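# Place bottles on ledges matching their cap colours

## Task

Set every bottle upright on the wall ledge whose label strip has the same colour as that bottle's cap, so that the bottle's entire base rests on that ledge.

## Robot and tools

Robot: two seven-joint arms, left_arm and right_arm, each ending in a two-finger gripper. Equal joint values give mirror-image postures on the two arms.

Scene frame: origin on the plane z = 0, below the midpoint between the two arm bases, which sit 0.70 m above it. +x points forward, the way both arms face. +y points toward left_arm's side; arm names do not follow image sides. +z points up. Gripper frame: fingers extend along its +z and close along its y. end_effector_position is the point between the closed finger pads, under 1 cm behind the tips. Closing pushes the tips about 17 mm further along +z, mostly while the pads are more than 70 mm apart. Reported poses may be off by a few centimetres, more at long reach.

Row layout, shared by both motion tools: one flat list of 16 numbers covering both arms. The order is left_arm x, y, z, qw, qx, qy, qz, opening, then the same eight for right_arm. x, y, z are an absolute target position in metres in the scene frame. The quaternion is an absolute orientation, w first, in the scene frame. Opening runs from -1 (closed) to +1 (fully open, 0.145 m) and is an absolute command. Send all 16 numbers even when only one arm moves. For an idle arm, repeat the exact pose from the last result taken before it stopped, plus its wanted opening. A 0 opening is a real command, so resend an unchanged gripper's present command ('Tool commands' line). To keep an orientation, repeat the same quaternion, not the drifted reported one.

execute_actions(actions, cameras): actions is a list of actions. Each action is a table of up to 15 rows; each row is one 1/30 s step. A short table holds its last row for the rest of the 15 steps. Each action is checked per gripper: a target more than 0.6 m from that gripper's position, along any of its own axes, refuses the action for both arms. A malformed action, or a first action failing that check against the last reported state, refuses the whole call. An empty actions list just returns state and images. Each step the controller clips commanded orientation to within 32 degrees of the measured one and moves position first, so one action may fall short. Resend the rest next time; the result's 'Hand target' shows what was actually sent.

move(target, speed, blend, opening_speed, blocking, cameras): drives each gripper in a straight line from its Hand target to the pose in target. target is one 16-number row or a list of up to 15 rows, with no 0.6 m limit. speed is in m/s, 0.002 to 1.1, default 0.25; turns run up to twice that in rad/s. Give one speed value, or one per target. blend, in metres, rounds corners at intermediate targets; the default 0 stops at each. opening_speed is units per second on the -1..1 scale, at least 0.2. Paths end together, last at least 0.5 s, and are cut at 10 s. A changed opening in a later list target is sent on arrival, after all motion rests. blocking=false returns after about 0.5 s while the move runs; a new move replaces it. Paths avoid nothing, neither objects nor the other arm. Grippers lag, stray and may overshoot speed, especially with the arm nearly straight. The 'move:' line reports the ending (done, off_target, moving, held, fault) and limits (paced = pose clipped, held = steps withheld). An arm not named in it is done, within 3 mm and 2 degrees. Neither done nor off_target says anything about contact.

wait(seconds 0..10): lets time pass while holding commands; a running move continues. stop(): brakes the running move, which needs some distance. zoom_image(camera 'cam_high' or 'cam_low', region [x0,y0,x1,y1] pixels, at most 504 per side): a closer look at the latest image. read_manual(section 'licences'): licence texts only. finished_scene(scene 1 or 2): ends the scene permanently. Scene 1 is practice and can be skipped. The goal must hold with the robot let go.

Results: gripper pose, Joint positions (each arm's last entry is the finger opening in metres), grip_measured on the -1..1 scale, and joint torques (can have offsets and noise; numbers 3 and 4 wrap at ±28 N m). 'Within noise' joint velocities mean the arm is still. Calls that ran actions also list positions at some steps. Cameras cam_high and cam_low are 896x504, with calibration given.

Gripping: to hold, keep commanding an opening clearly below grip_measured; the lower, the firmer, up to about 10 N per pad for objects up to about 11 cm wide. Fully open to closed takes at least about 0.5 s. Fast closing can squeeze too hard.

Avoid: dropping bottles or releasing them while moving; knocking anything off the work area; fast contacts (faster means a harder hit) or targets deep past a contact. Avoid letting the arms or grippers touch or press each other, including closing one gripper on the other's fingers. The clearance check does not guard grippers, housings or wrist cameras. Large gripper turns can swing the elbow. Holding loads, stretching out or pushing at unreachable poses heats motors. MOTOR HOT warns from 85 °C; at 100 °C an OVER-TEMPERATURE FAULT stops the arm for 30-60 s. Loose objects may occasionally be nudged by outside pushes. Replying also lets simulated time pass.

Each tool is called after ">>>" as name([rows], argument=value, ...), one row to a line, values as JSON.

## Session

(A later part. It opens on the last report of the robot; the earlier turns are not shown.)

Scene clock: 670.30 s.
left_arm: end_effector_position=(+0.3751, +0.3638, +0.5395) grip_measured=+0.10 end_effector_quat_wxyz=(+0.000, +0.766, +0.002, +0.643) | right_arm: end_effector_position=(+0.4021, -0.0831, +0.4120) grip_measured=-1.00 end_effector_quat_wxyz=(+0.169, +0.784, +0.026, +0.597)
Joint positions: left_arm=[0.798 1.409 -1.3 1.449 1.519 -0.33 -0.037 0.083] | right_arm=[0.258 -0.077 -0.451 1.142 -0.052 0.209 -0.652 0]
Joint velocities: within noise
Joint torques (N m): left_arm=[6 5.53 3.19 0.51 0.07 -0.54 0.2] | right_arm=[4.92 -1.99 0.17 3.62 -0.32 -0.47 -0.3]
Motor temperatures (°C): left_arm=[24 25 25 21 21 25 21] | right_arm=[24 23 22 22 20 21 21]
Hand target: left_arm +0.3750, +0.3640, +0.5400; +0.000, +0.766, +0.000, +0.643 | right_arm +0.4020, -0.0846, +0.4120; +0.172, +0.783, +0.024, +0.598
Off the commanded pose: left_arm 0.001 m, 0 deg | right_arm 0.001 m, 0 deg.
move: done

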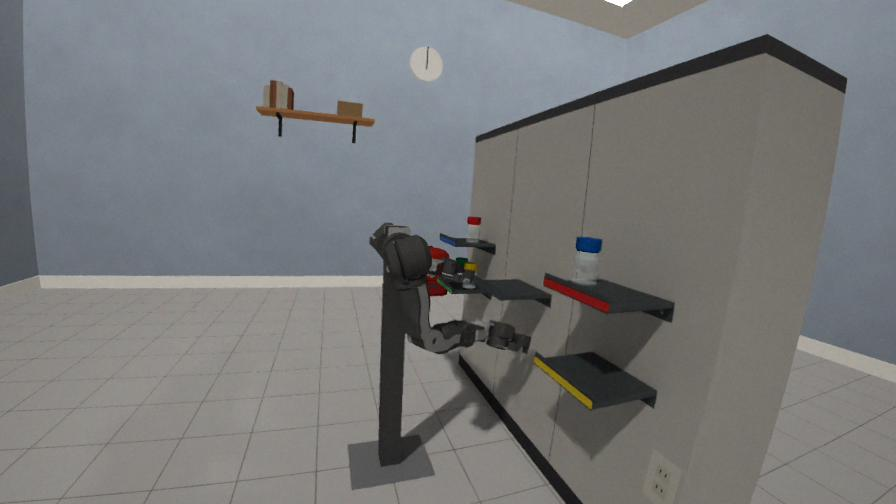

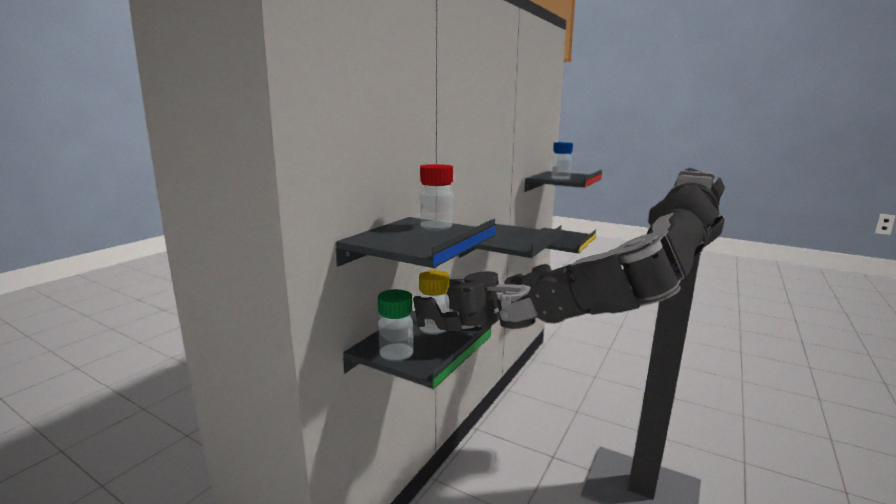

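>>> move([
  [0.375,0.364,0.540,0,0.7661,0,0.6428,-0.6,0.402,-0.0846,0.412,0.172,0.783,0.024,0.598,-1],
  [0.375,0.364,0.575,0,0.7661,0,0.6428,-0.6,0.402,-0.0846,0.412,0.172,0.783,0.024,0.598,-1],
  [0.36,0.21,0.58,0.1116,0.7545,-0.133,0.633,-0.6,0.402,-0.0846,0.412,0.172,0.783,0.024,0.598,-1],
], speed=0.15, opening_speed=0.7)

>>> move([
  [0.35,0.20,0.67,0.1116,0.7545,-0.133,0.633,-0.6,0.402,-0.0846,0.412,0.172,0.783,0.024,0.598,-1],
], speed=0.15)

Scene clock: 689.47 s.
left_arm: end_effector_position=(+0.3584, +0.2085, +0.5759) grip_measured=-0.25 end_effector_quat_wxyz=(+0.115, +0.759, -0.134, +0.627) | right_arm: end_effector_position=(+0.4021, -0.0831, +0.4120) grip_measured=-1.00 end_effector_quat_wxyz=(+0.169, +0.784, +0.026, +0.597)
Joint positions: left_arm=[0.887 1.387 -1.263 1.906 1.371 -0.119 -0.172 0.057] | right_arm=[0.258 -0.077 -0.451 1.142 -0.052 0.209 -0.652 0]
Joint velocities: within noise
Joint torques (N m): left_arm=[6.55 3.65 3.92 1.26 -0.04 -0.84 -0.04] | right_arm=[4.79 -2.1 0.14 3.66 -0.3 -0.46 -0.3]
Motor temperatures (°C): left_arm=[25 25 26 21 21 25 21] | right_arm=[24 23 22 22 20 21 21]
Hand target: left_arm +0.3600, +0.2100, +0.5800; +0.112, +0.754, -0.133, +0.633 | right_arm +0.4020, -0.0846, +0.4120; +0.172, +0.783, +0.024, +0.598
Off the commanded pose: left_arm 0.005 m, 1 deg | right_arm 0.001 m, 0 deg.
move: off_target (left_arm)

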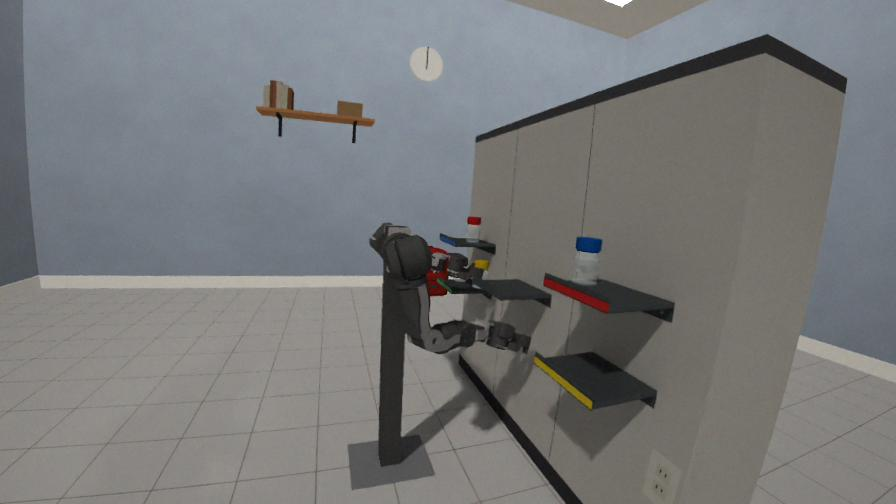

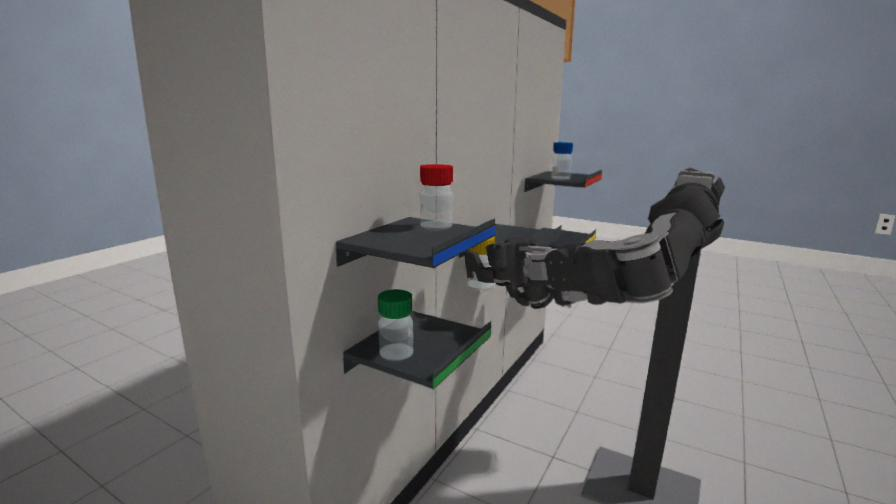

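Scene clock: 690.80 s.
left_arm: end_effector_position=(+0.3494, +0.2004, +0.6675) grip_measured=-0.25 end_effector_quat_wxyz=(+0.110, +0.757, -0.135, +0.629) | right_arm: end_effector_position=(+0.4021, -0.0831, +0.4120) grip_measured=-1.00 end_effector_quat_wxyz=(+0.169, +0.784, +0.026, +0.597)
Joint positions: left_arm=[1.045 1.478 -1.013 2.065 1.584 0.233 -0.229 0.057] | right_arm=[0.258 -0.077 -0.451 1.142 -0.052 0.209 -0.652 0]
Joint velocities: within noise
Joint torques (N m): left_arm=[4.87 2.07 4.18 0.53 0.09 -0.84 -0.02] | right_arm=[4.73 -1.99 0.16 3.73 -0.33 -0.46 -0.33]
Motor temperatures (°C): left_arm=[25 25 26 21 21 25 21] | right_arm=[24 23 22 22 20 21 21]
Hand target: left_arm +0.3500, +0.1999, +0.6699; +0.112, +0.754, -0.133, +0.633 | right_arm +0.4020, -0.0846, +0.4120; +0.172, +0.783, +0.024, +0.598
Off the commanded pose: left_arm 0.003 m, 1 deg | right_arm 0.001 m, 0 deg.
joint sent to its limit (left arm) — joint 5 (forearm roll), upper limit. The joint targets still meet the commanded pose.
move: done

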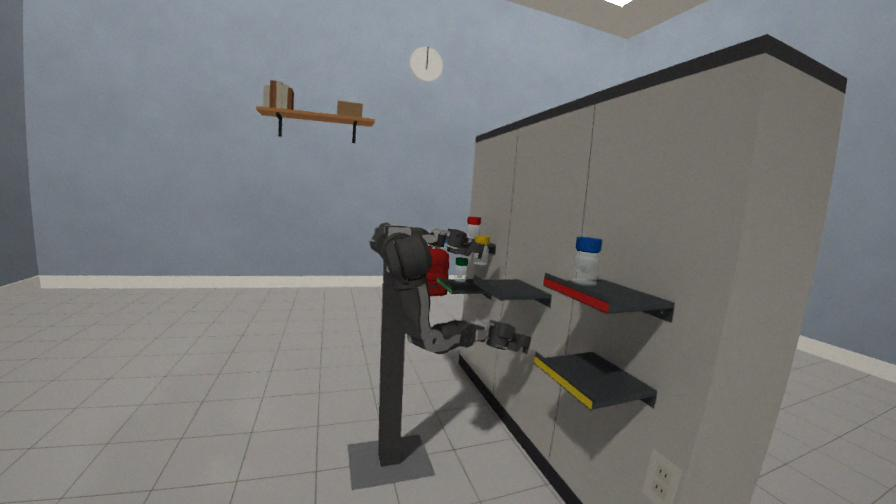

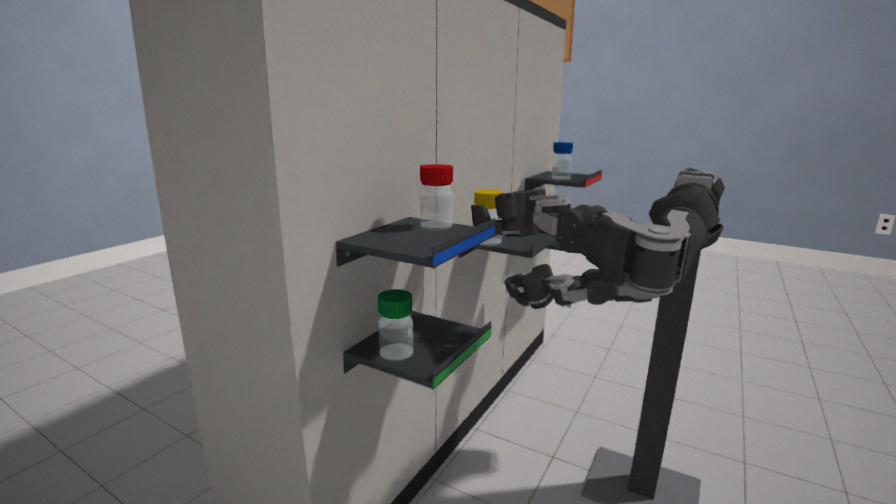

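>>> move([
  [0.372,0.0,0.66,0.246,0.7078,-0.2932,0.5939,-0.6,0.36,-0.20,0.45,-0.246,0.7078,0.2932,0.5939,-1],
], speed=0.15)

>>> move([
  [0.372,0.0,0.638,0.246,0.7078,-0.2932,0.5939,-0.6,0.34,-0.20,0.56,-0.246,0.7078,0.2932,0.5939,0.1],
], speed=0.08)

Scene clock: 711.13 s.
left_arm: end_effector_position=(+0.3714, +0.0000, +0.6575) grip_measured=-0.25 end_effector_quat_wxyz=(+0.245, +0.711, -0.294, +0.590) | right_arm: end_effector_position=(+0.3563, -0.1910, +0.4482) grip_measured=-1.00 end_effector_quat_wxyz=(-0.257, +0.704, +0.302, +0.590)
Joint positions: left_arm=[1.112 0.673 -1.034 1.856 1.338 0.493 -0.278 0.057] | right_arm=[0.257 0.759 -0.401 1.16 0.716 -0.186 0.8 0]
Joint velocities: within noise
Joint torques (N m): left_arm=[9.14 0.49 3.49 1.37 -0.1 -0.83 0.2] | right_arm=[4.65 7.35 5.46 0.94 0.75 -0.21 -0.33]
Motor temperatures (°C): left_arm=[25 24 27 21 21 26 21] | right_arm=[24 23 22 22 20 21 21]
Hand target: left_arm +0.3719, -0.0001, +0.6600; +0.246, +0.708, -0.293, +0.594 | right_arm +0.3598, -0.2000, +0.4500; -0.246, +0.708, +0.293, +0.594
Off the commanded pose: left_arm 0.003 m, 1 deg | right_arm 0.010 m, 2 deg.
move: off_target (right_arm)

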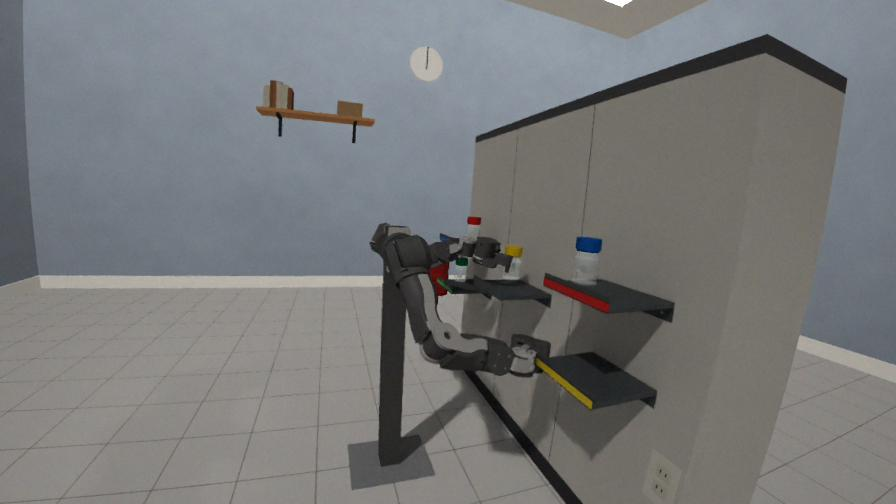

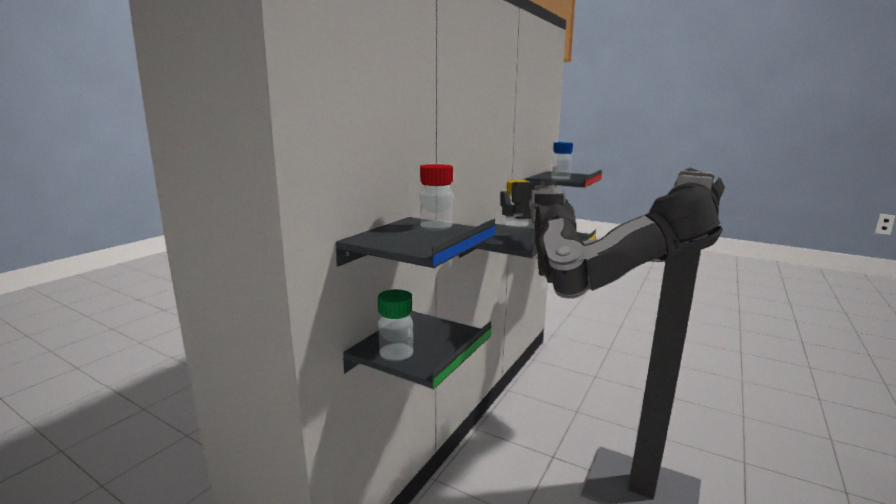

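Scene clock: 712.87 s.
left_arm: end_effector_position=(+0.3721, +0.0011, +0.6372) grip_measured=-0.25 end_effector_quat_wxyz=(+0.242, +0.711, -0.294, +0.591) | right_arm: end_effector_position=(+0.3395, -0.1991, +0.5604) grip_measured=+0.10 end_effector_quat_wxyz=(-0.247, +0.706, +0.296, +0.594)
Joint positions: left_arm=[1.036 0.671 -1.034 1.847 1.255 0.453 -0.247 0.057] | right_arm=[0.123 1.065 -0.19 1.639 0.961 0.125 0.647 0.083]
Joint velocities: within noise
Joint torques (N m): left_arm=[7.85 0.15 3.15 1.73 -0.09 -0.98 0.23] | right_arm=[3.34 6 4.04 2.09 0.55 -0.21 -0.16]
Motor temperatures (°C): left_arm=[25 24 27 21 21 26 21] | right_arm=[24 23 22 22 20 21 21]
Hand target: left_arm +0.3719, -0.0001, +0.6380; +0.246, +0.708, -0.293, +0.594 | right_arm +0.3400, -0.2000, +0.5600; -0.246, +0.708, +0.293, +0.594
Off the commanded pose: left_arm 0.001 m, 1 deg | right_arm 0.001 m, 0 deg.
move: done

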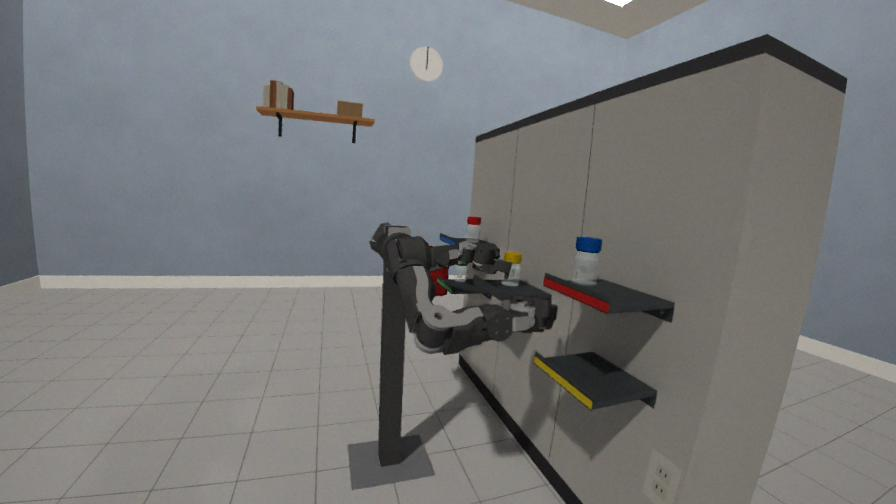

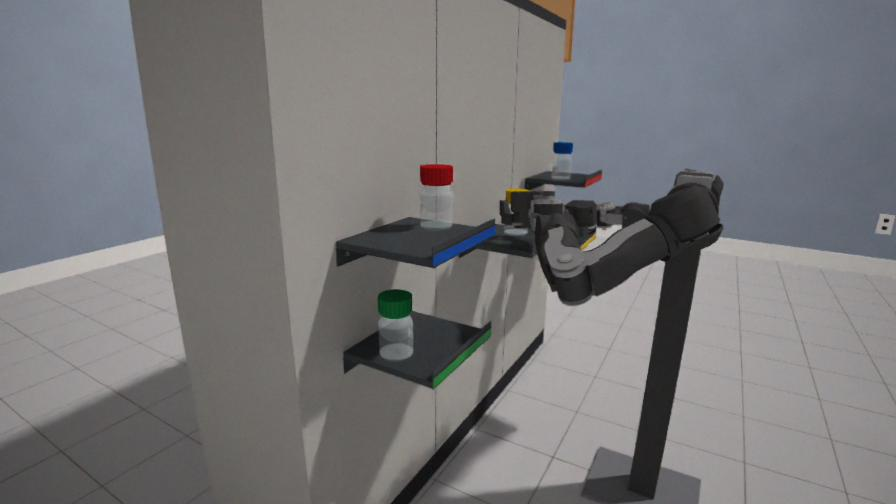

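>>> move([
  [0.372,0.0,0.630,0.246,0.7078,-0.2932,0.5939,-0.6,0.34,-0.20,0.56,-0.246,0.7078,0.2932,0.5939,0.1],
], speed=0.03, cameras=["cam_high"])

>>> zoom_image(camera="cam_high", region=[430, 210, 570, 320])

Scene clock: 723.10 s.
left_arm: end_effector_position=(+0.3724, +0.0013, +0.6308) grip_measured=-0.25 end_effector_quat_wxyz=(+0.242, +0.709, -0.293, +0.594) | right_arm: end_effector_position=(+0.3395, -0.1991, +0.5604) grip_measured=+0.10 end_effector_quat_wxyz=(-0.247, +0.706, +0.296, +0.594)
Joint positions: left_arm=[1.009 0.67 -1.034 1.842 1.225 0.432 -0.236 0.057] | right_arm=[0.123 1.065 -0.19 1.639 0.961 0.125 0.647 0.083]
Joint velocities: within noise
Joint torques (N m): left_arm=[7.58 0.15 2.76 1.69 -0.04 -0.89 0.23] | right_arm=[3.49 6 4.03 2.22 0.57 -0.21 -0.16]
Motor temperatures (°C): left_arm=[26 23 27 21 21 26 21] | right_arm=[23 23 23 22 20 21 21]
Hand target: left_arm +0.3720, +0.0001, +0.6300; +0.246, +0.708, -0.293, +0.594 | right_arm +0.3400, -0.2000, +0.5600; -0.246, +0.708, +0.293, +0.594
Off the commanded pose: left_arm 0.002 m, 0 deg | right_arm 0.001 m, 0 deg.
move: done
Images, in order (width x height): cam_high 896x504.

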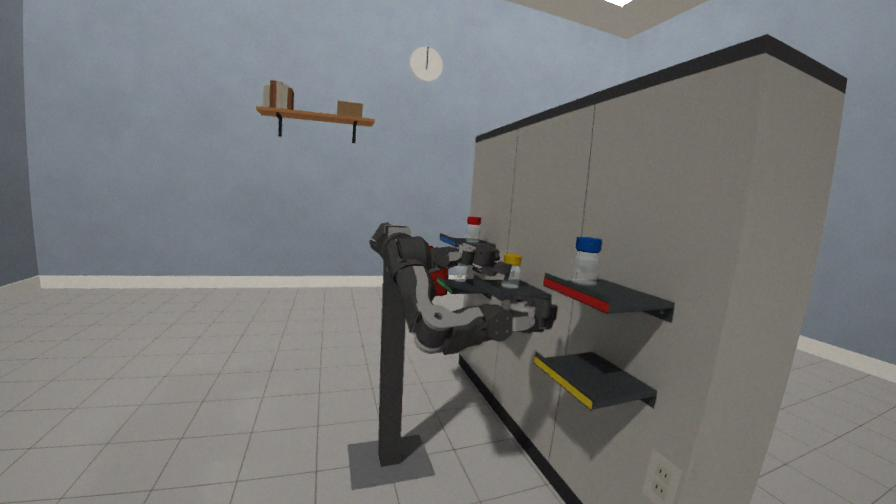

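Scaled by 3.600 from the camera's 896x504 image, which has a finer 1280x720 frame.

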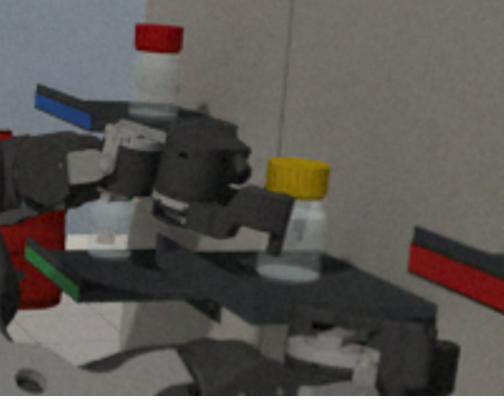

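>>> move([
  [0.372,0.0,0.626,0.246,0.7078,-0.2932,0.5939,-0.6,0.34,-0.20,0.56,-0.246,0.7078,0.2932,0.5939,0.1],
], speed=0.03, cameras=[])

>>> move([
  [0.372,0.0,0.622,0.246,0.7078,-0.2932,0.5939,-0.6,0.34,-0.20,0.56,-0.246,0.7078,0.2932,0.5939,0.1],
], speed=0.03, cameras=[])

Scene clock: 732.07 s.
left_arm: end_effector_position=(+0.3727, +0.0010, +0.6303) grip_measured=-0.25 end_effector_quat_wxyz=(+0.244, +0.705, -0.292, +0.599) | right_arm: end_effector_position=(+0.3395, -0.1991, +0.5604) grip_measured=+0.10 end_effector_quat_wxyz=(-0.247, +0.706, +0.296, +0.594)
Joint positions: left_arm=[1.001 0.67 -1.036 1.84 1.212 0.413 -0.231 0.057] | right_arm=[0.123 1.065 -0.19 1.639 0.961 0.125 0.647 0.083]
Joint velocities: within noise
Joint torques (N m): left_arm=[7.13 0.38 2.06 1.43 0.02 -0.65 0.23] | right_arm=[3.47 6.03 4.05 2.06 0.54 -0.22 -0.15]
Motor temperatures (°C): left_arm=[26 23 27 21 21 26 21] | right_arm=[23 23 23 21 21 21 21]
Hand target: left_arm +0.3720, +0.0001, +0.6259; +0.246, +0.708, -0.293, +0.594 | right_arm +0.3400, -0.2000, +0.5600; -0.246, +0.708, +0.293, +0.594
Off the commanded pose: left_arm 0.005 m, 1 deg | right_arm 0.001 m, 0 deg.
move: off_target (left_arm)
No camera images: "cameras" was empty.

Scene clock: 732.93 s.
left_arm: end_effector_position=(+0.3730, +0.0004, +0.6300) grip_measured=-0.25 end_effector_quat_wxyz=(+0.247, +0.700, -0.289, +0.605) | right_arm: end_effector_position=(+0.3395, -0.1991, +0.5604) grip_measured=+0.10 end_effector_quat_wxyz=(-0.247, +0.706, +0.296, +0.594)
Joint positions: left_arm=[1 0.673 -1.05 1.837 1.205 0.38 -0.23 0.057] | right_arm=[0.123 1.065 -0.19 1.639 0.961 0.125 0.647 0.083]
Joint velocities: within noise
Joint torques (N m): left_arm=[7.21 0.94 1.37 1.28 0.12 -0.26 0.24] | right_arm=[3.52 6.03 4.11 2.17 0.52 -0.18 -0.19]
Motor temperatures (°C): left_arm=[26 23 27 21 21 26 21] | right_arm=[23 24 23 21 21 21 21]
Hand target: left_arm +0.3719, +0.0001, +0.6221; +0.246, +0.708, -0.293, +0.594 | right_arm +0.3400, -0.2000, +0.5600; -0.246, +0.708, +0.293, +0.594
Off the commanded pose: left_arm 0.008 m, 2 deg | right_arm 0.001 m, 0 deg.
move: off_target (left_arm)
No camera images: "cameras" was empty.

>>> move([
  [0.372,0.0,0.629,0.246,0.7078,-0.2932,0.5939,-0.6,0.34,-0.20,0.56,-0.246,0.7078,0.2932,0.5939,0.3],
  [0.372,0.0,0.629,0.246,0.7078,-0.2932,0.5939,0.2,0.34,-0.20,0.56,-0.246,0.7078,0.2932,0.5939,0.3],
  [0.28,0.095,0.645,0.246,0.7078,-0.2932,0.5939,0.2,0.33,-0.19,0.645,-0.246,0.7078,0.2932,0.5939,0.3],
], speed=[0.05,0.1,0.15], opening_speed=0.7)

Scene clock: 755.73 s.
left_arm: end_effector_position=(+0.2808, +0.0961, +0.6452) grip_measured=+0.20 end_effector_quat_wxyz=(+0.242, +0.708, -0.292, +0.595) | right_arm: end_effector_position=(+0.3295, -0.1891, +0.6451) grip_measured=+0.30 end_effector_quat_wxyz=(-0.248, +0.706, +0.296, +0.594)
Joint positions: left_arm=[0.81 1.421 -0.91 2.307 1.439 0.175 -0.072 0.09] | right_arm=[0.192 1.227 -0.049 1.839 1.186 0.378 0.544 0.098]
Joint velocities: within noise
Joint torques (N m): left_arm=[4.1 2.57 2.3 1.06 0.16 -0.7 0.24] | right_arm=[3.44 6.13 4.3 1.33 0.47 -0.22 -0.17]
Motor temperatures (°C): left_arm=[26 23 26 21 21 25 21] | right_arm=[23 24 23 21 21 20 21]
Hand target: left_arm +0.2800, +0.0950, +0.6450; +0.246, +0.708, -0.293, +0.594 | right_arm +0.3300, -0.1900, +0.6450; -0.246, +0.708, +0.293, +0.594
Off the commanded pose: left_arm 0.001 m, 0 deg | right_arm 0.001 m, 0 deg.
move: done

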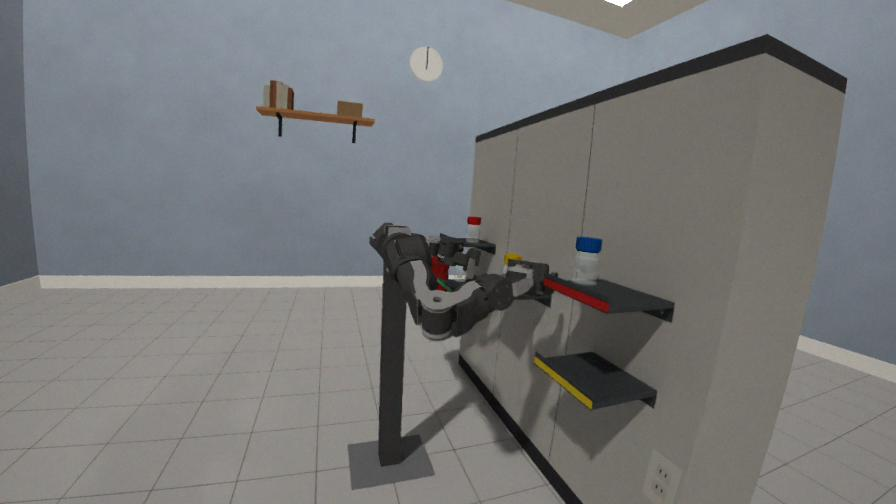

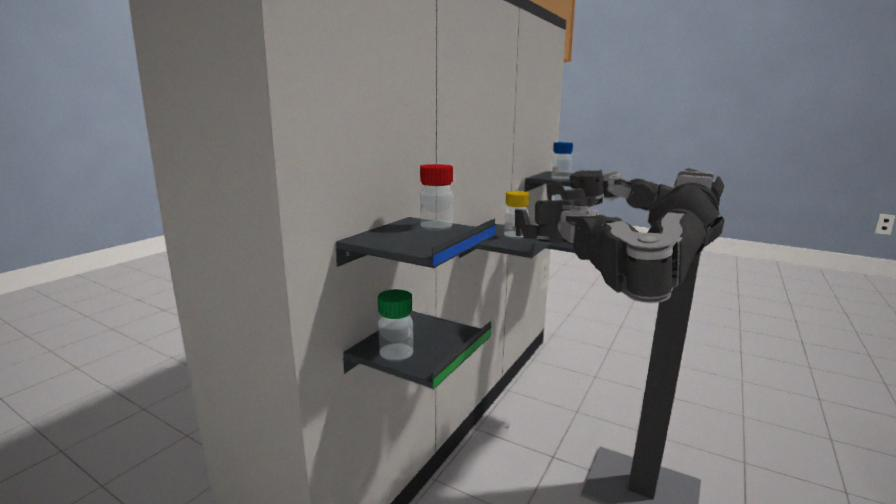

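>>> move([
  [0.25,0.24,0.71,0.1116,0.7545,-0.133,0.633,0.2,0.29,-0.085,0.65,-0.246,0.7078,0.2932,0.5939,0.4],
  [0.235,0.41,0.765,0.1116,0.7545,-0.133,0.633,0.3,0.34,-0.033,0.642,-0.246,0.7078,0.2932,0.5939,0.4],
], speed=0.15)

>>> zoom_image(camera="cam_high", region=[450, 210, 590, 320])

>>> zoom_image(camera="cam_low", region=[450, 150, 610, 270])

Scene clock: 771.30 s.
left_arm: end_effector_position=(+0.2350, +0.4111, +0.7644) grip_measured=+0.30 end_effector_quat_wxyz=(+0.111, +0.755, -0.130, +0.633) | right_arm: end_effector_position=(+0.3394, -0.0327, +0.6431) grip_measured=+0.40 end_effector_quat_wxyz=(-0.249, +0.706, +0.293, +0.595)
Joint positions: left_arm=[1.845 1.893 -1.234 1.376 1.164 0.662 1.044 0.098] | right_arm=[0.662 0.661 -0.566 2.042 1.057 0.708 -0.092 0.105]
Joint velocities: within noise
Joint torques (N m): left_arm=[1.33 -2.6 3.12 1.07 0.41 -0.34 0.24] | right_arm=[5.18 1.2 2.52 1.89 0.01 -0.36 -0.13]
Motor temperatures (°C): left_arm=[25 23 26 21 21 26 21] | right_arm=[23 24 24 21 20 20 21]
Hand target: left_arm +0.2350, +0.4100, +0.7650; +0.112, +0.754, -0.133, +0.633 | right_arm +0.3400, -0.0330, +0.6420; -0.246, +0.708, +0.293, +0.594
Off the commanded pose: left_arm 0.001 m, 0 deg | right_arm 0.001 m, 0 deg.
move: done

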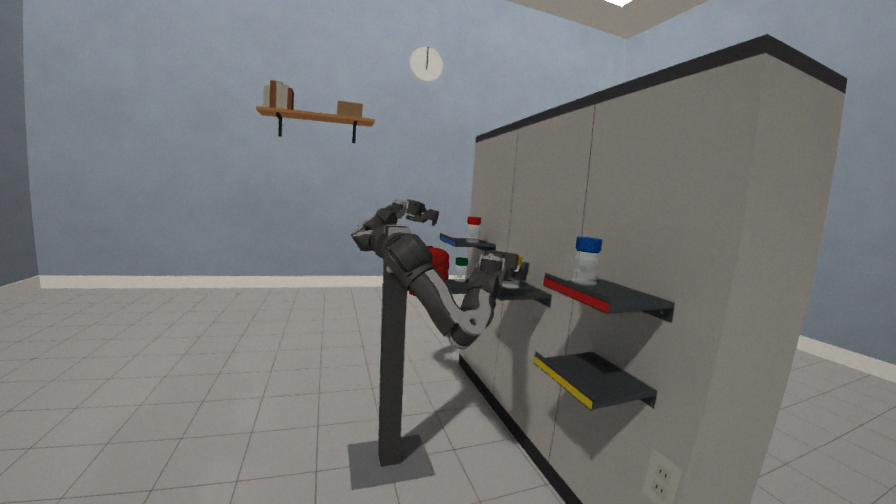

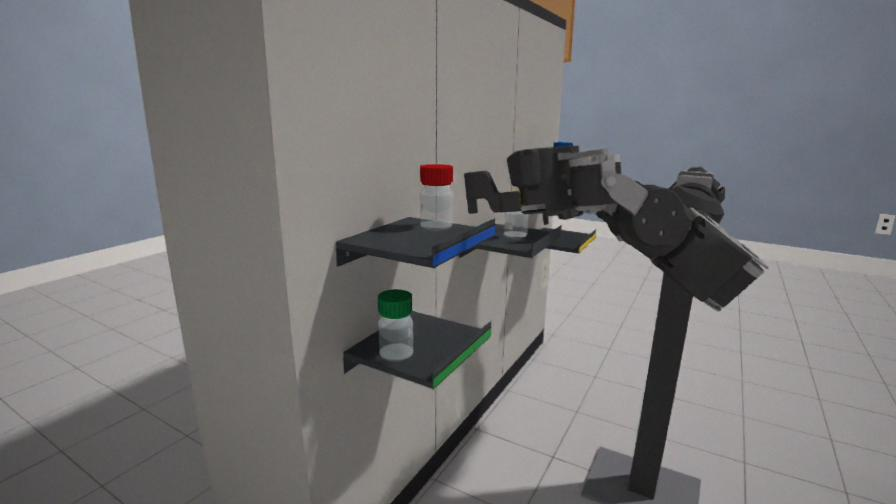

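Scaled by 3.600 from the camera's 896x504 image, which has a finer 1280x720 frame.

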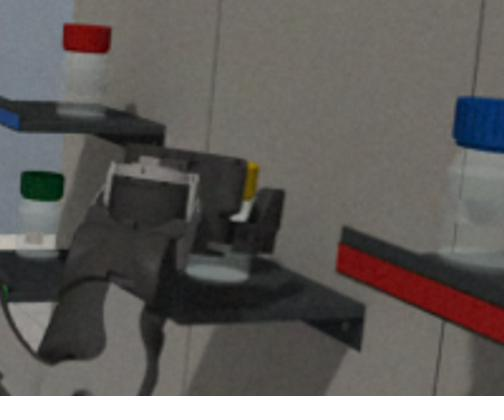

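Scaled by 3.150 from the camera's 896x504 image, which has a finer 1280x720 frame.

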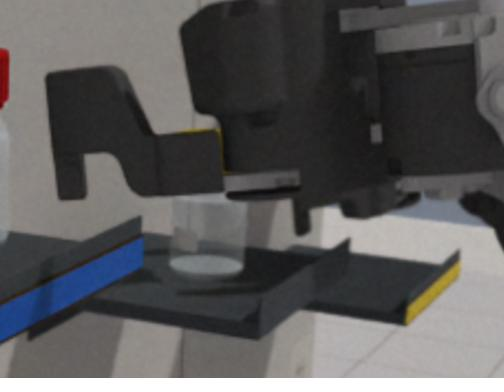

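>>> move([
  [0.37,0.361,0.738,0.1116,0.7545,-0.133,0.633,0.3,0.373,0.001,0.632,-0.246,0.7078,0.2932,0.5939,0.4],
], speed=0.1)

>>> zoom_image(camera="cam_high", region=[450, 210, 590, 320])

>>> zoom_image(camera="cam_low", region=[410, 130, 570, 270])

Scene clock: 782.20 s.
left_arm: end_effector_position=(+0.3698, +0.3598, +0.7395) grip_measured=+0.30 end_effector_quat_wxyz=(+0.113, +0.753, -0.135, +0.634) | right_arm: end_effector_position=(+0.3735, -0.0003, +0.6320) grip_measured=+0.40 end_effector_quat_wxyz=(-0.244, +0.709, +0.291, +0.594)
Joint positions: left_arm=[1.789 1.486 -1.466 1.287 1.392 0.458 0.603 0.098] | right_arm=[0.763 0.48 -0.677 1.836 0.934 0.683 -0.082 0.105]
Joint velocities: within noise
Joint torques (N m): left_arm=[4.97 -1.31 2.84 0.36 0.44 -0.56 -0.02] | right_arm=[6.34 0.22 2.36 2.17 0.02 -0.55 0.19]
Motor temperatures (°C): left_arm=[24 23 26 21 21 25 21] | right_arm=[24 23 23 21 20 20 21]
Hand target: left_arm +0.3700, +0.3610, +0.7380; +0.112, +0.755, -0.133, +0.633 | right_arm +0.3730, +0.0010, +0.6320; -0.246, +0.708, +0.293, +0.594
Off the commanded pose: left_arm 0.002 m, 0 deg | right_arm 0.001 m, 0 deg.
move: done

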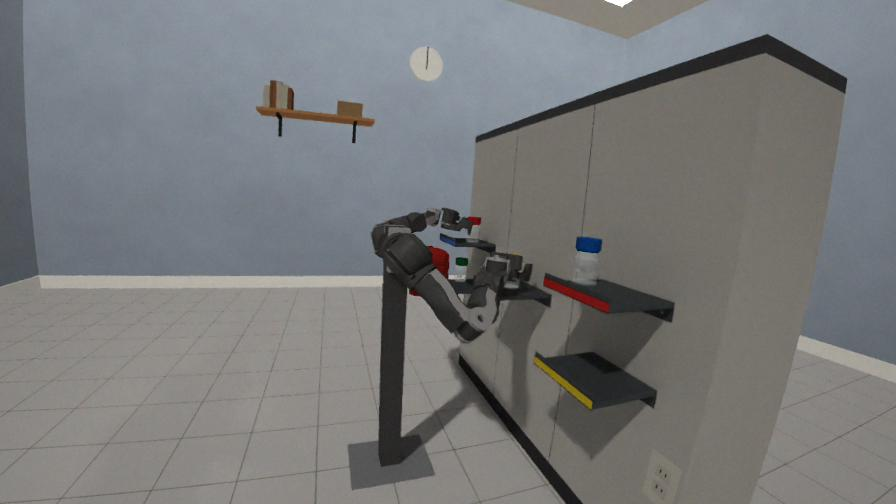

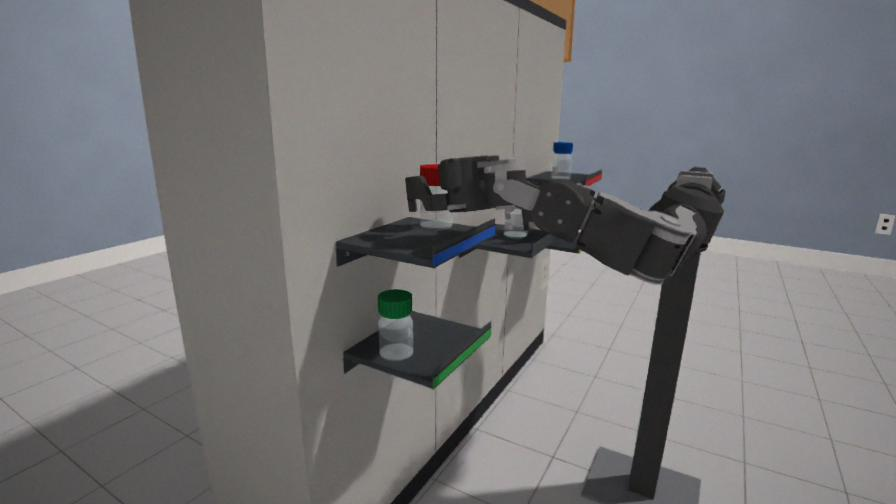

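Scaled by 3.600 from the camera's 896x504 image, which has a finer 1280x720 frame.

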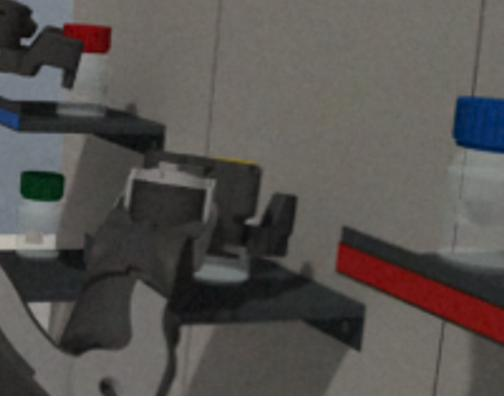

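Scaled by 3.150 from the camera's 896x504 image, which has a finer 1280x720 frame.

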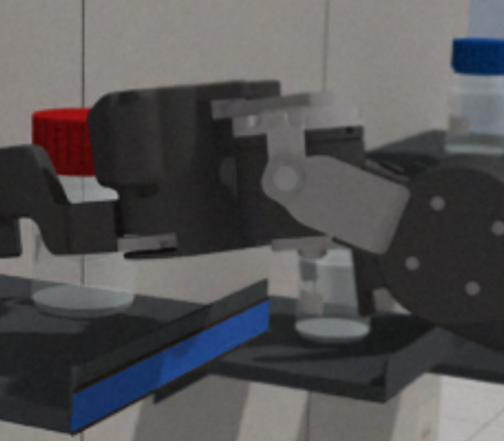

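>>> move([
  [0.37,0.361,0.738,0.1116,0.7545,-0.133,0.633,-0.6,0.373,0.001,0.632,-0.246,0.7078,0.2932,0.5939,-0.6],
  [0.37,0.361,0.778,0.1116,0.7545,-0.133,0.633,-0.6,0.373,0.001,0.67,-0.246,0.7078,0.2932,0.5939,-0.6],
  [0.35,0.22,0.778,0.1116,0.7545,-0.133,0.633,-0.6,0.35,-0.2,0.67,-0.1116,0.7545,0.133,0.633,-0.6],
], speed=0.15, opening_speed=0.7)

>>> move([
  [0.35,0.22,0.778,0.1116,0.7545,-0.133,0.633,-0.6,0.36,-0.2,0.58,-0.1116,0.7545,0.133,0.633,-0.6],
], speed=0.15)

Scene clock: 798.63 s.
left_arm: end_effector_position=(+0.3503, +0.2197, +0.7766) grip_measured=-0.32 end_effector_quat_wxyz=(+0.111, +0.732, -0.159, +0.654) | right_arm: end_effector_position=(+0.3501, -0.2004, +0.6663) grip_measured=-0.24 end_effector_quat_wxyz=(-0.109, +0.760, +0.133, +0.627)
Joint positions: left_arm=[1.014 1.293 -0.388 1.882 1.586 0.781 -0.108 0.052] | right_arm=[0.31 1.029 0.004 2.064 1.267 0.718 -0.161 0.057]
Joint velocities: within noise
Joint torques (N m): left_arm=[5.45 2.44 3.74 0.18 0.09 -0.6 -0.11] | right_arm=[3.92 4.18 4.6 1.78 0 -0.78 0.2]
Motor temperatures (°C): left_arm=[24 23 26 21 21 25 21] | right_arm=[24 23 23 21 20 21 21]
Hand target: left_arm +0.3502, +0.2202, +0.7777; +0.110, +0.731, -0.157, +0.655 | right_arm +0.3499, -0.1999, +0.6701; -0.112, +0.754, +0.133, +0.633
Off the commanded pose: left_arm 0.001 m, 5 deg | right_arm 0.004 m, 1 deg.
joint sent to its limit (left arm) — joint 5 (forearm roll), upper limit; joint 6 (wrist pitch), upper limit. The joint targets are off in orientation, not in position.
move: off_target (left_arm, right_arm)

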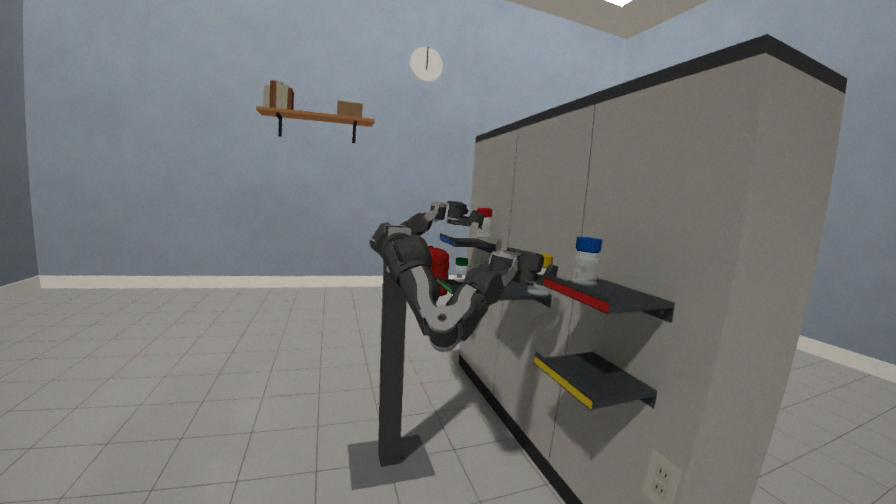

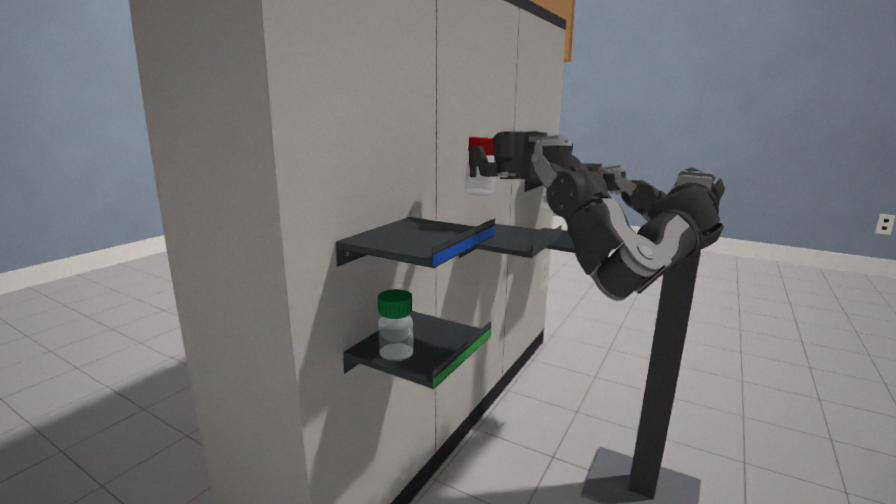

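Scene clock: 799.63 s.
left_arm: end_effector_position=(+0.3503, +0.2197, +0.7766) grip_measured=-0.32 end_effector_quat_wxyz=(+0.111, +0.732, -0.159, +0.654) | right_arm: end_effector_position=(+0.3594, -0.2010, +0.5756) grip_measured=-0.24 end_effector_quat_wxyz=(-0.109, +0.761, +0.132, +0.626)
Joint positions: left_arm=[1.014 1.293 -0.388 1.882 1.586 0.781 -0.108 0.052] | right_arm=[0.079 0.924 -0.114 1.927 0.957 0.393 -0.014 0.057]
Joint velocities: within noise
Joint torques (N m): left_arm=[5.42 2.44 3.75 0.18 0.09 -0.6 -0.1] | right_arm=[4.31 4.29 4.01 2.92 0.04 -0.82 0.21]
Motor temperatures (°C): left_arm=[24 23 26 21 21 25 21] | right_arm=[24 23 23 21 20 21 21]
Hand target: left_arm +0.3502, +0.2201, +0.7777; +0.110, +0.731, -0.157, +0.655 | right_arm +0.3599, -0.2000, +0.5800; -0.112, +0.754, +0.133, +0.633
Off the commanded pose: left_arm 0.001 m, 5 deg | right_arm 0.005 m, 1 deg.
joint sent to its limit (left arm) — joint 5 (forearm roll), upper limit; joint 6 (wrist pitch), upper limit. The joint targets are off in orientation, not in position.
move: off_target (left_arm, right_arm)

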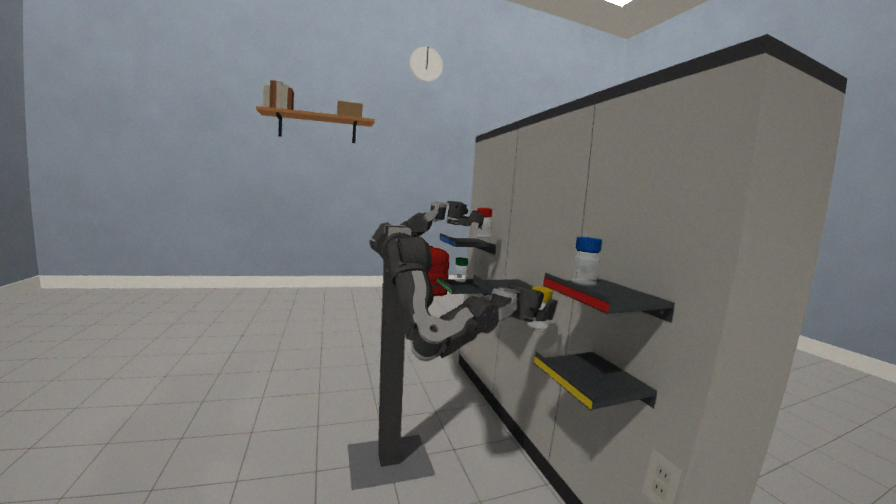

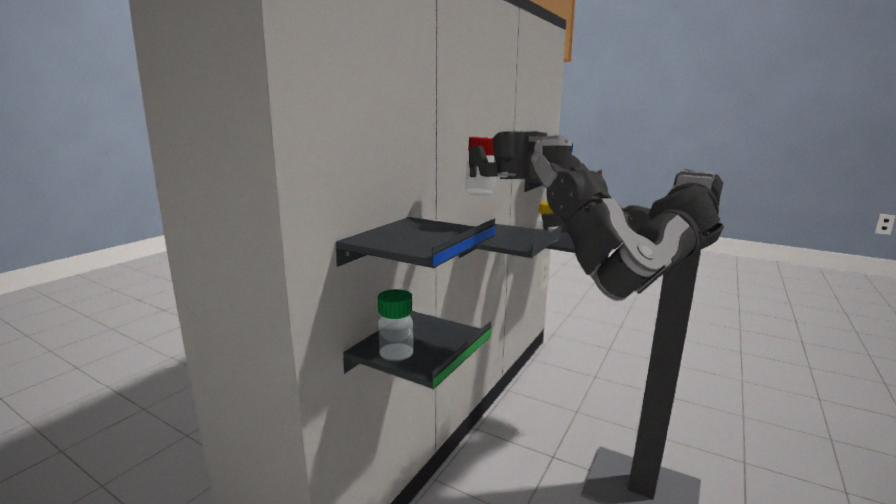

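>>> move([
  [0.355,0.10,0.73,0.246,0.7078,-0.2932,0.5939,-0.6,0.37,-0.385,0.578,0,0.7661,0,0.6428,-0.6],
  [0.372,0.0,0.66,0.246,0.7078,-0.2932,0.5939,-0.6,0.372,-0.385,0.548,0,0.7661,0,0.6428,-0.6],
], speed=[0.15,0.1])

>>> zoom_image(camera="cam_high", region=[500, 300, 680, 420])

>>> zoom_image(camera="cam_low", region=[450, 150, 610, 270])

Scene clock: 809.67 s.
left_arm: end_effector_position=(+0.3704, -0.0013, +0.6578) grip_measured=-0.32 end_effector_quat_wxyz=(+0.246, +0.710, -0.298, +0.588) | right_arm: end_effector_position=(+0.3710, -0.3859, +0.5451) grip_measured=-0.24 end_effector_quat_wxyz=(+0.002, +0.771, -0.002, +0.637)
Joint positions: left_arm=[0.928 0.55 -0.775 1.856 1.147 0.688 -0.192 0.052] | right_arm=[0.01 0.954 0.159 1.384 0.889 0.214 0.244 0.057]
Joint velocities: within noise
Joint torques (N m): left_arm=[8 0.44 3.51 2.11 -0.03 -0.98 -0.02] | right_arm=[4.52 7.29 3.67 2.58 0.28 -0.74 0.19]
Motor temperatures (°C): left_arm=[25 23 27 21 21 26 21] | right_arm=[24 24 23 21 20 21 21]
Hand target: left_arm +0.3720, +0.0000, +0.6600; +0.246, +0.708, -0.293, +0.594 | right_arm +0.3720, -0.3850, +0.5481; +0.000, +0.766, +0.000, +0.643
Off the commanded pose: left_arm 0.003 m, 1 deg | right_arm 0.003 m, 1 deg.
move: done

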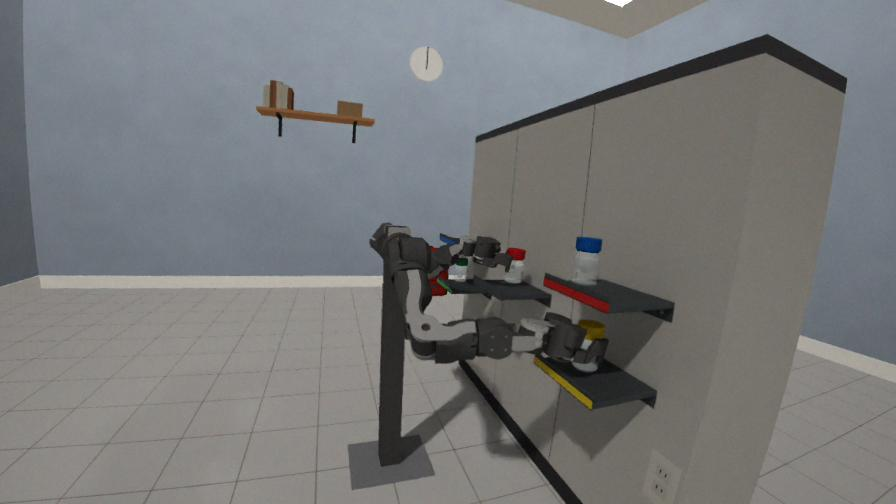

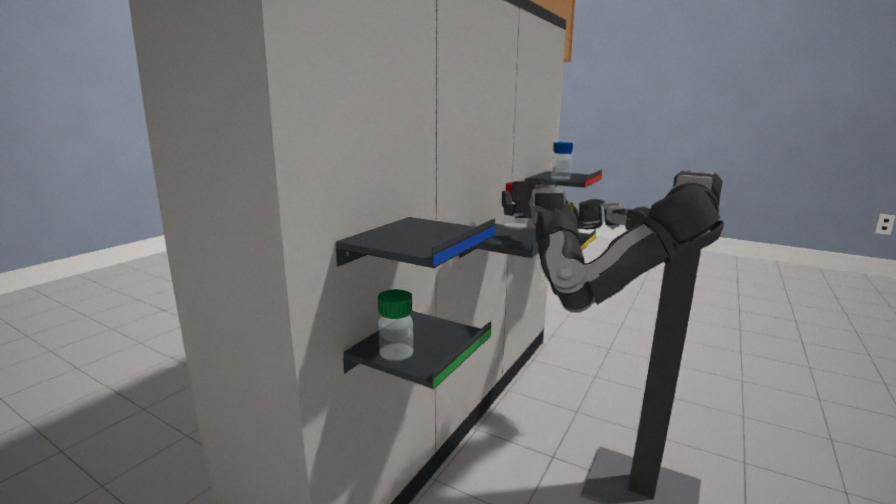

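Scaled by 2.800 from the camera's 896x504 image, which has a finer 1280x720 frame.

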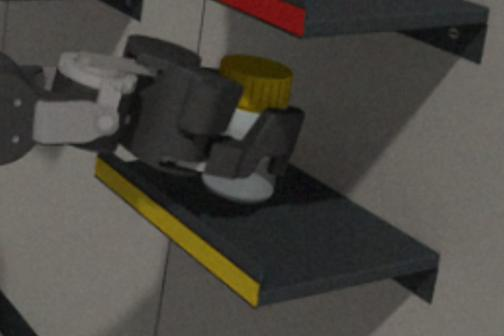

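Scaled by 3.150 from the camera's 896x504 image, which has a finer 1280x720 frame.

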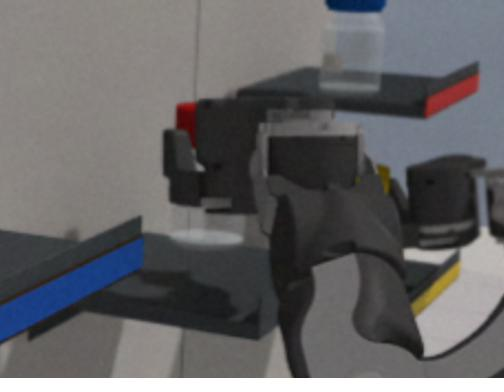

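>>> move([
  [0.372,0.0,0.638,0.246,0.7078,-0.2932,0.5939,-0.6,0.372,-0.385,0.54,0,0.7661,0,0.6428,-0.6],
], speed=0.06, cameras=[])

>>> move([
  [0.372,0.0,0.634,0.246,0.7078,-0.2932,0.5939,-0.6,0.372,-0.385,0.536,0,0.7661,0,0.6428,-0.6],
], speed=0.03, cameras=[])

>>> move([
  [0.372,0.0,0.63,0.246,0.7078,-0.2932,0.5939,-0.6,0.372,-0.385,0.532,0,0.7661,0,0.6428,-0.6],
], speed=0.03, cameras=[])

Scene clock: 820.47 s.
left_arm: end_effector_position=(+0.3719, +0.0004, +0.6385) grip_measured=-0.32 end_effector_quat_wxyz=(+0.244, +0.709, -0.294, +0.593) | right_arm: end_effector_position=(+0.3710, -0.3860, +0.5373) grip_measured=-0.24 end_effector_quat_wxyz=(+0.002, +0.771, -0.002, +0.637)
Joint positions: left_arm=[0.863 0.56 -0.792 1.848 1.077 0.619 -0.163 0.052] | right_arm=[0.016 0.928 0.158 1.363 0.859 0.197 0.259 0.057]
Joint velocities: within noise
Joint torques (N m): left_arm=[7.61 0.57 2.43 2.17 -0.04 -0.95 0.21] | right_arm=[4.58 7.19 3.44 2.56 0.28 -0.74 0.21]
Motor temperatures (°C): left_arm=[26 23 27 21 21 26 21] | right_arm=[24 24 23 21 20 21 21]
Hand target: left_arm +0.3720, +0.0001, +0.6380; +0.246, +0.708, -0.293, +0.594 | right_arm +0.3720, -0.3850, +0.5401; +0.000, +0.766, +0.000, +0.643
Off the commanded pose: left_arm 0.001 m, 0 deg | right_arm 0.003 m, 1 deg.
move: done
No camera images: "cameras" was empty.

Scene clock: 821.17 s.
left_arm: end_effector_position=(+0.3721, +0.0003, +0.6378) grip_measured=-0.32 end_effector_quat_wxyz=(+0.246, +0.705, -0.292, +0.597) | right_arm: end_effector_position=(+0.3713, -0.3862, +0.5356) grip_measured=-0.24 end_effector_quat_wxyz=(+0.002, +0.768, -0.002, +0.640)
Joint positions: left_arm=[0.854 0.561 -0.795 1.846 1.066 0.598 -0.158 0.052] | right_arm=[0.02 0.918 0.158 1.353 0.848 0.184 0.267 0.057]
Joint velocities: within noise
Joint torques (N m): left_arm=[7.24 0.8 1.84 1.91 0 -0.72 0.22] | right_arm=[4.21 6.92 2.85 2.47 0.27 -0.66 0.17]
Motor temperatures (°C): left_arm=[26 23 27 21 21 26 21] | right_arm=[24 24 23 21 20 21 21]
Hand target: left_arm +0.3720, +0.0001, +0.6340; +0.246, +0.708, -0.293, +0.594 | right_arm +0.3720, -0.3850, +0.5360; +0.000, +0.766, +0.000, +0.643
Off the commanded pose: left_arm 0.004 m, 1 deg | right_arm 0.001 m, 0 deg.
move: off_target (left_arm)
No camera images: "cameras" was empty.

Scene clock: 822.00 s.
left_arm: end_effector_position=(+0.3722, +0.0001, +0.6373) grip_measured=-0.32 end_effector_quat_wxyz=(+0.248, +0.700, -0.290, +0.604) | right_arm: end_effector_position=(+0.3719, -0.3867, +0.5354) grip_measured=-0.24 end_effector_quat_wxyz=(+0.003, +0.764, -0.001, +0.646)
Joint positions: left_arm=[0.853 0.57 -0.811 1.846 1.063 0.562 -0.156 0.052] | right_arm=[0.023 0.913 0.154 1.344 0.844 0.163 0.272 0.057]
Joint velocities: within noise
Joint torques (N m): left_arm=[7.29 0.96 1.17 1.55 0.12 -0.3 0.16] | right_arm=[3.78 6.74 2.09 2.13 0.25 -0.45 0.11]
Motor temperatures (°C): left_arm=[26 23 27 21 21 26 21] | right_arm=[24 24 23 21 20 21 21]
Hand target: left_arm +0.3719, +0.0000, +0.6301; +0.246, +0.708, -0.293, +0.594 | right_arm +0.3719, -0.3851, +0.5320; +0.000, +0.766, +0.000, +0.643
Off the commanded pose: left_arm 0.007 m, 1 deg | right_arm 0.004 m, 1 deg.
move: off_target (left_arm, right_arm)
No camera images: "cameras" was empty.


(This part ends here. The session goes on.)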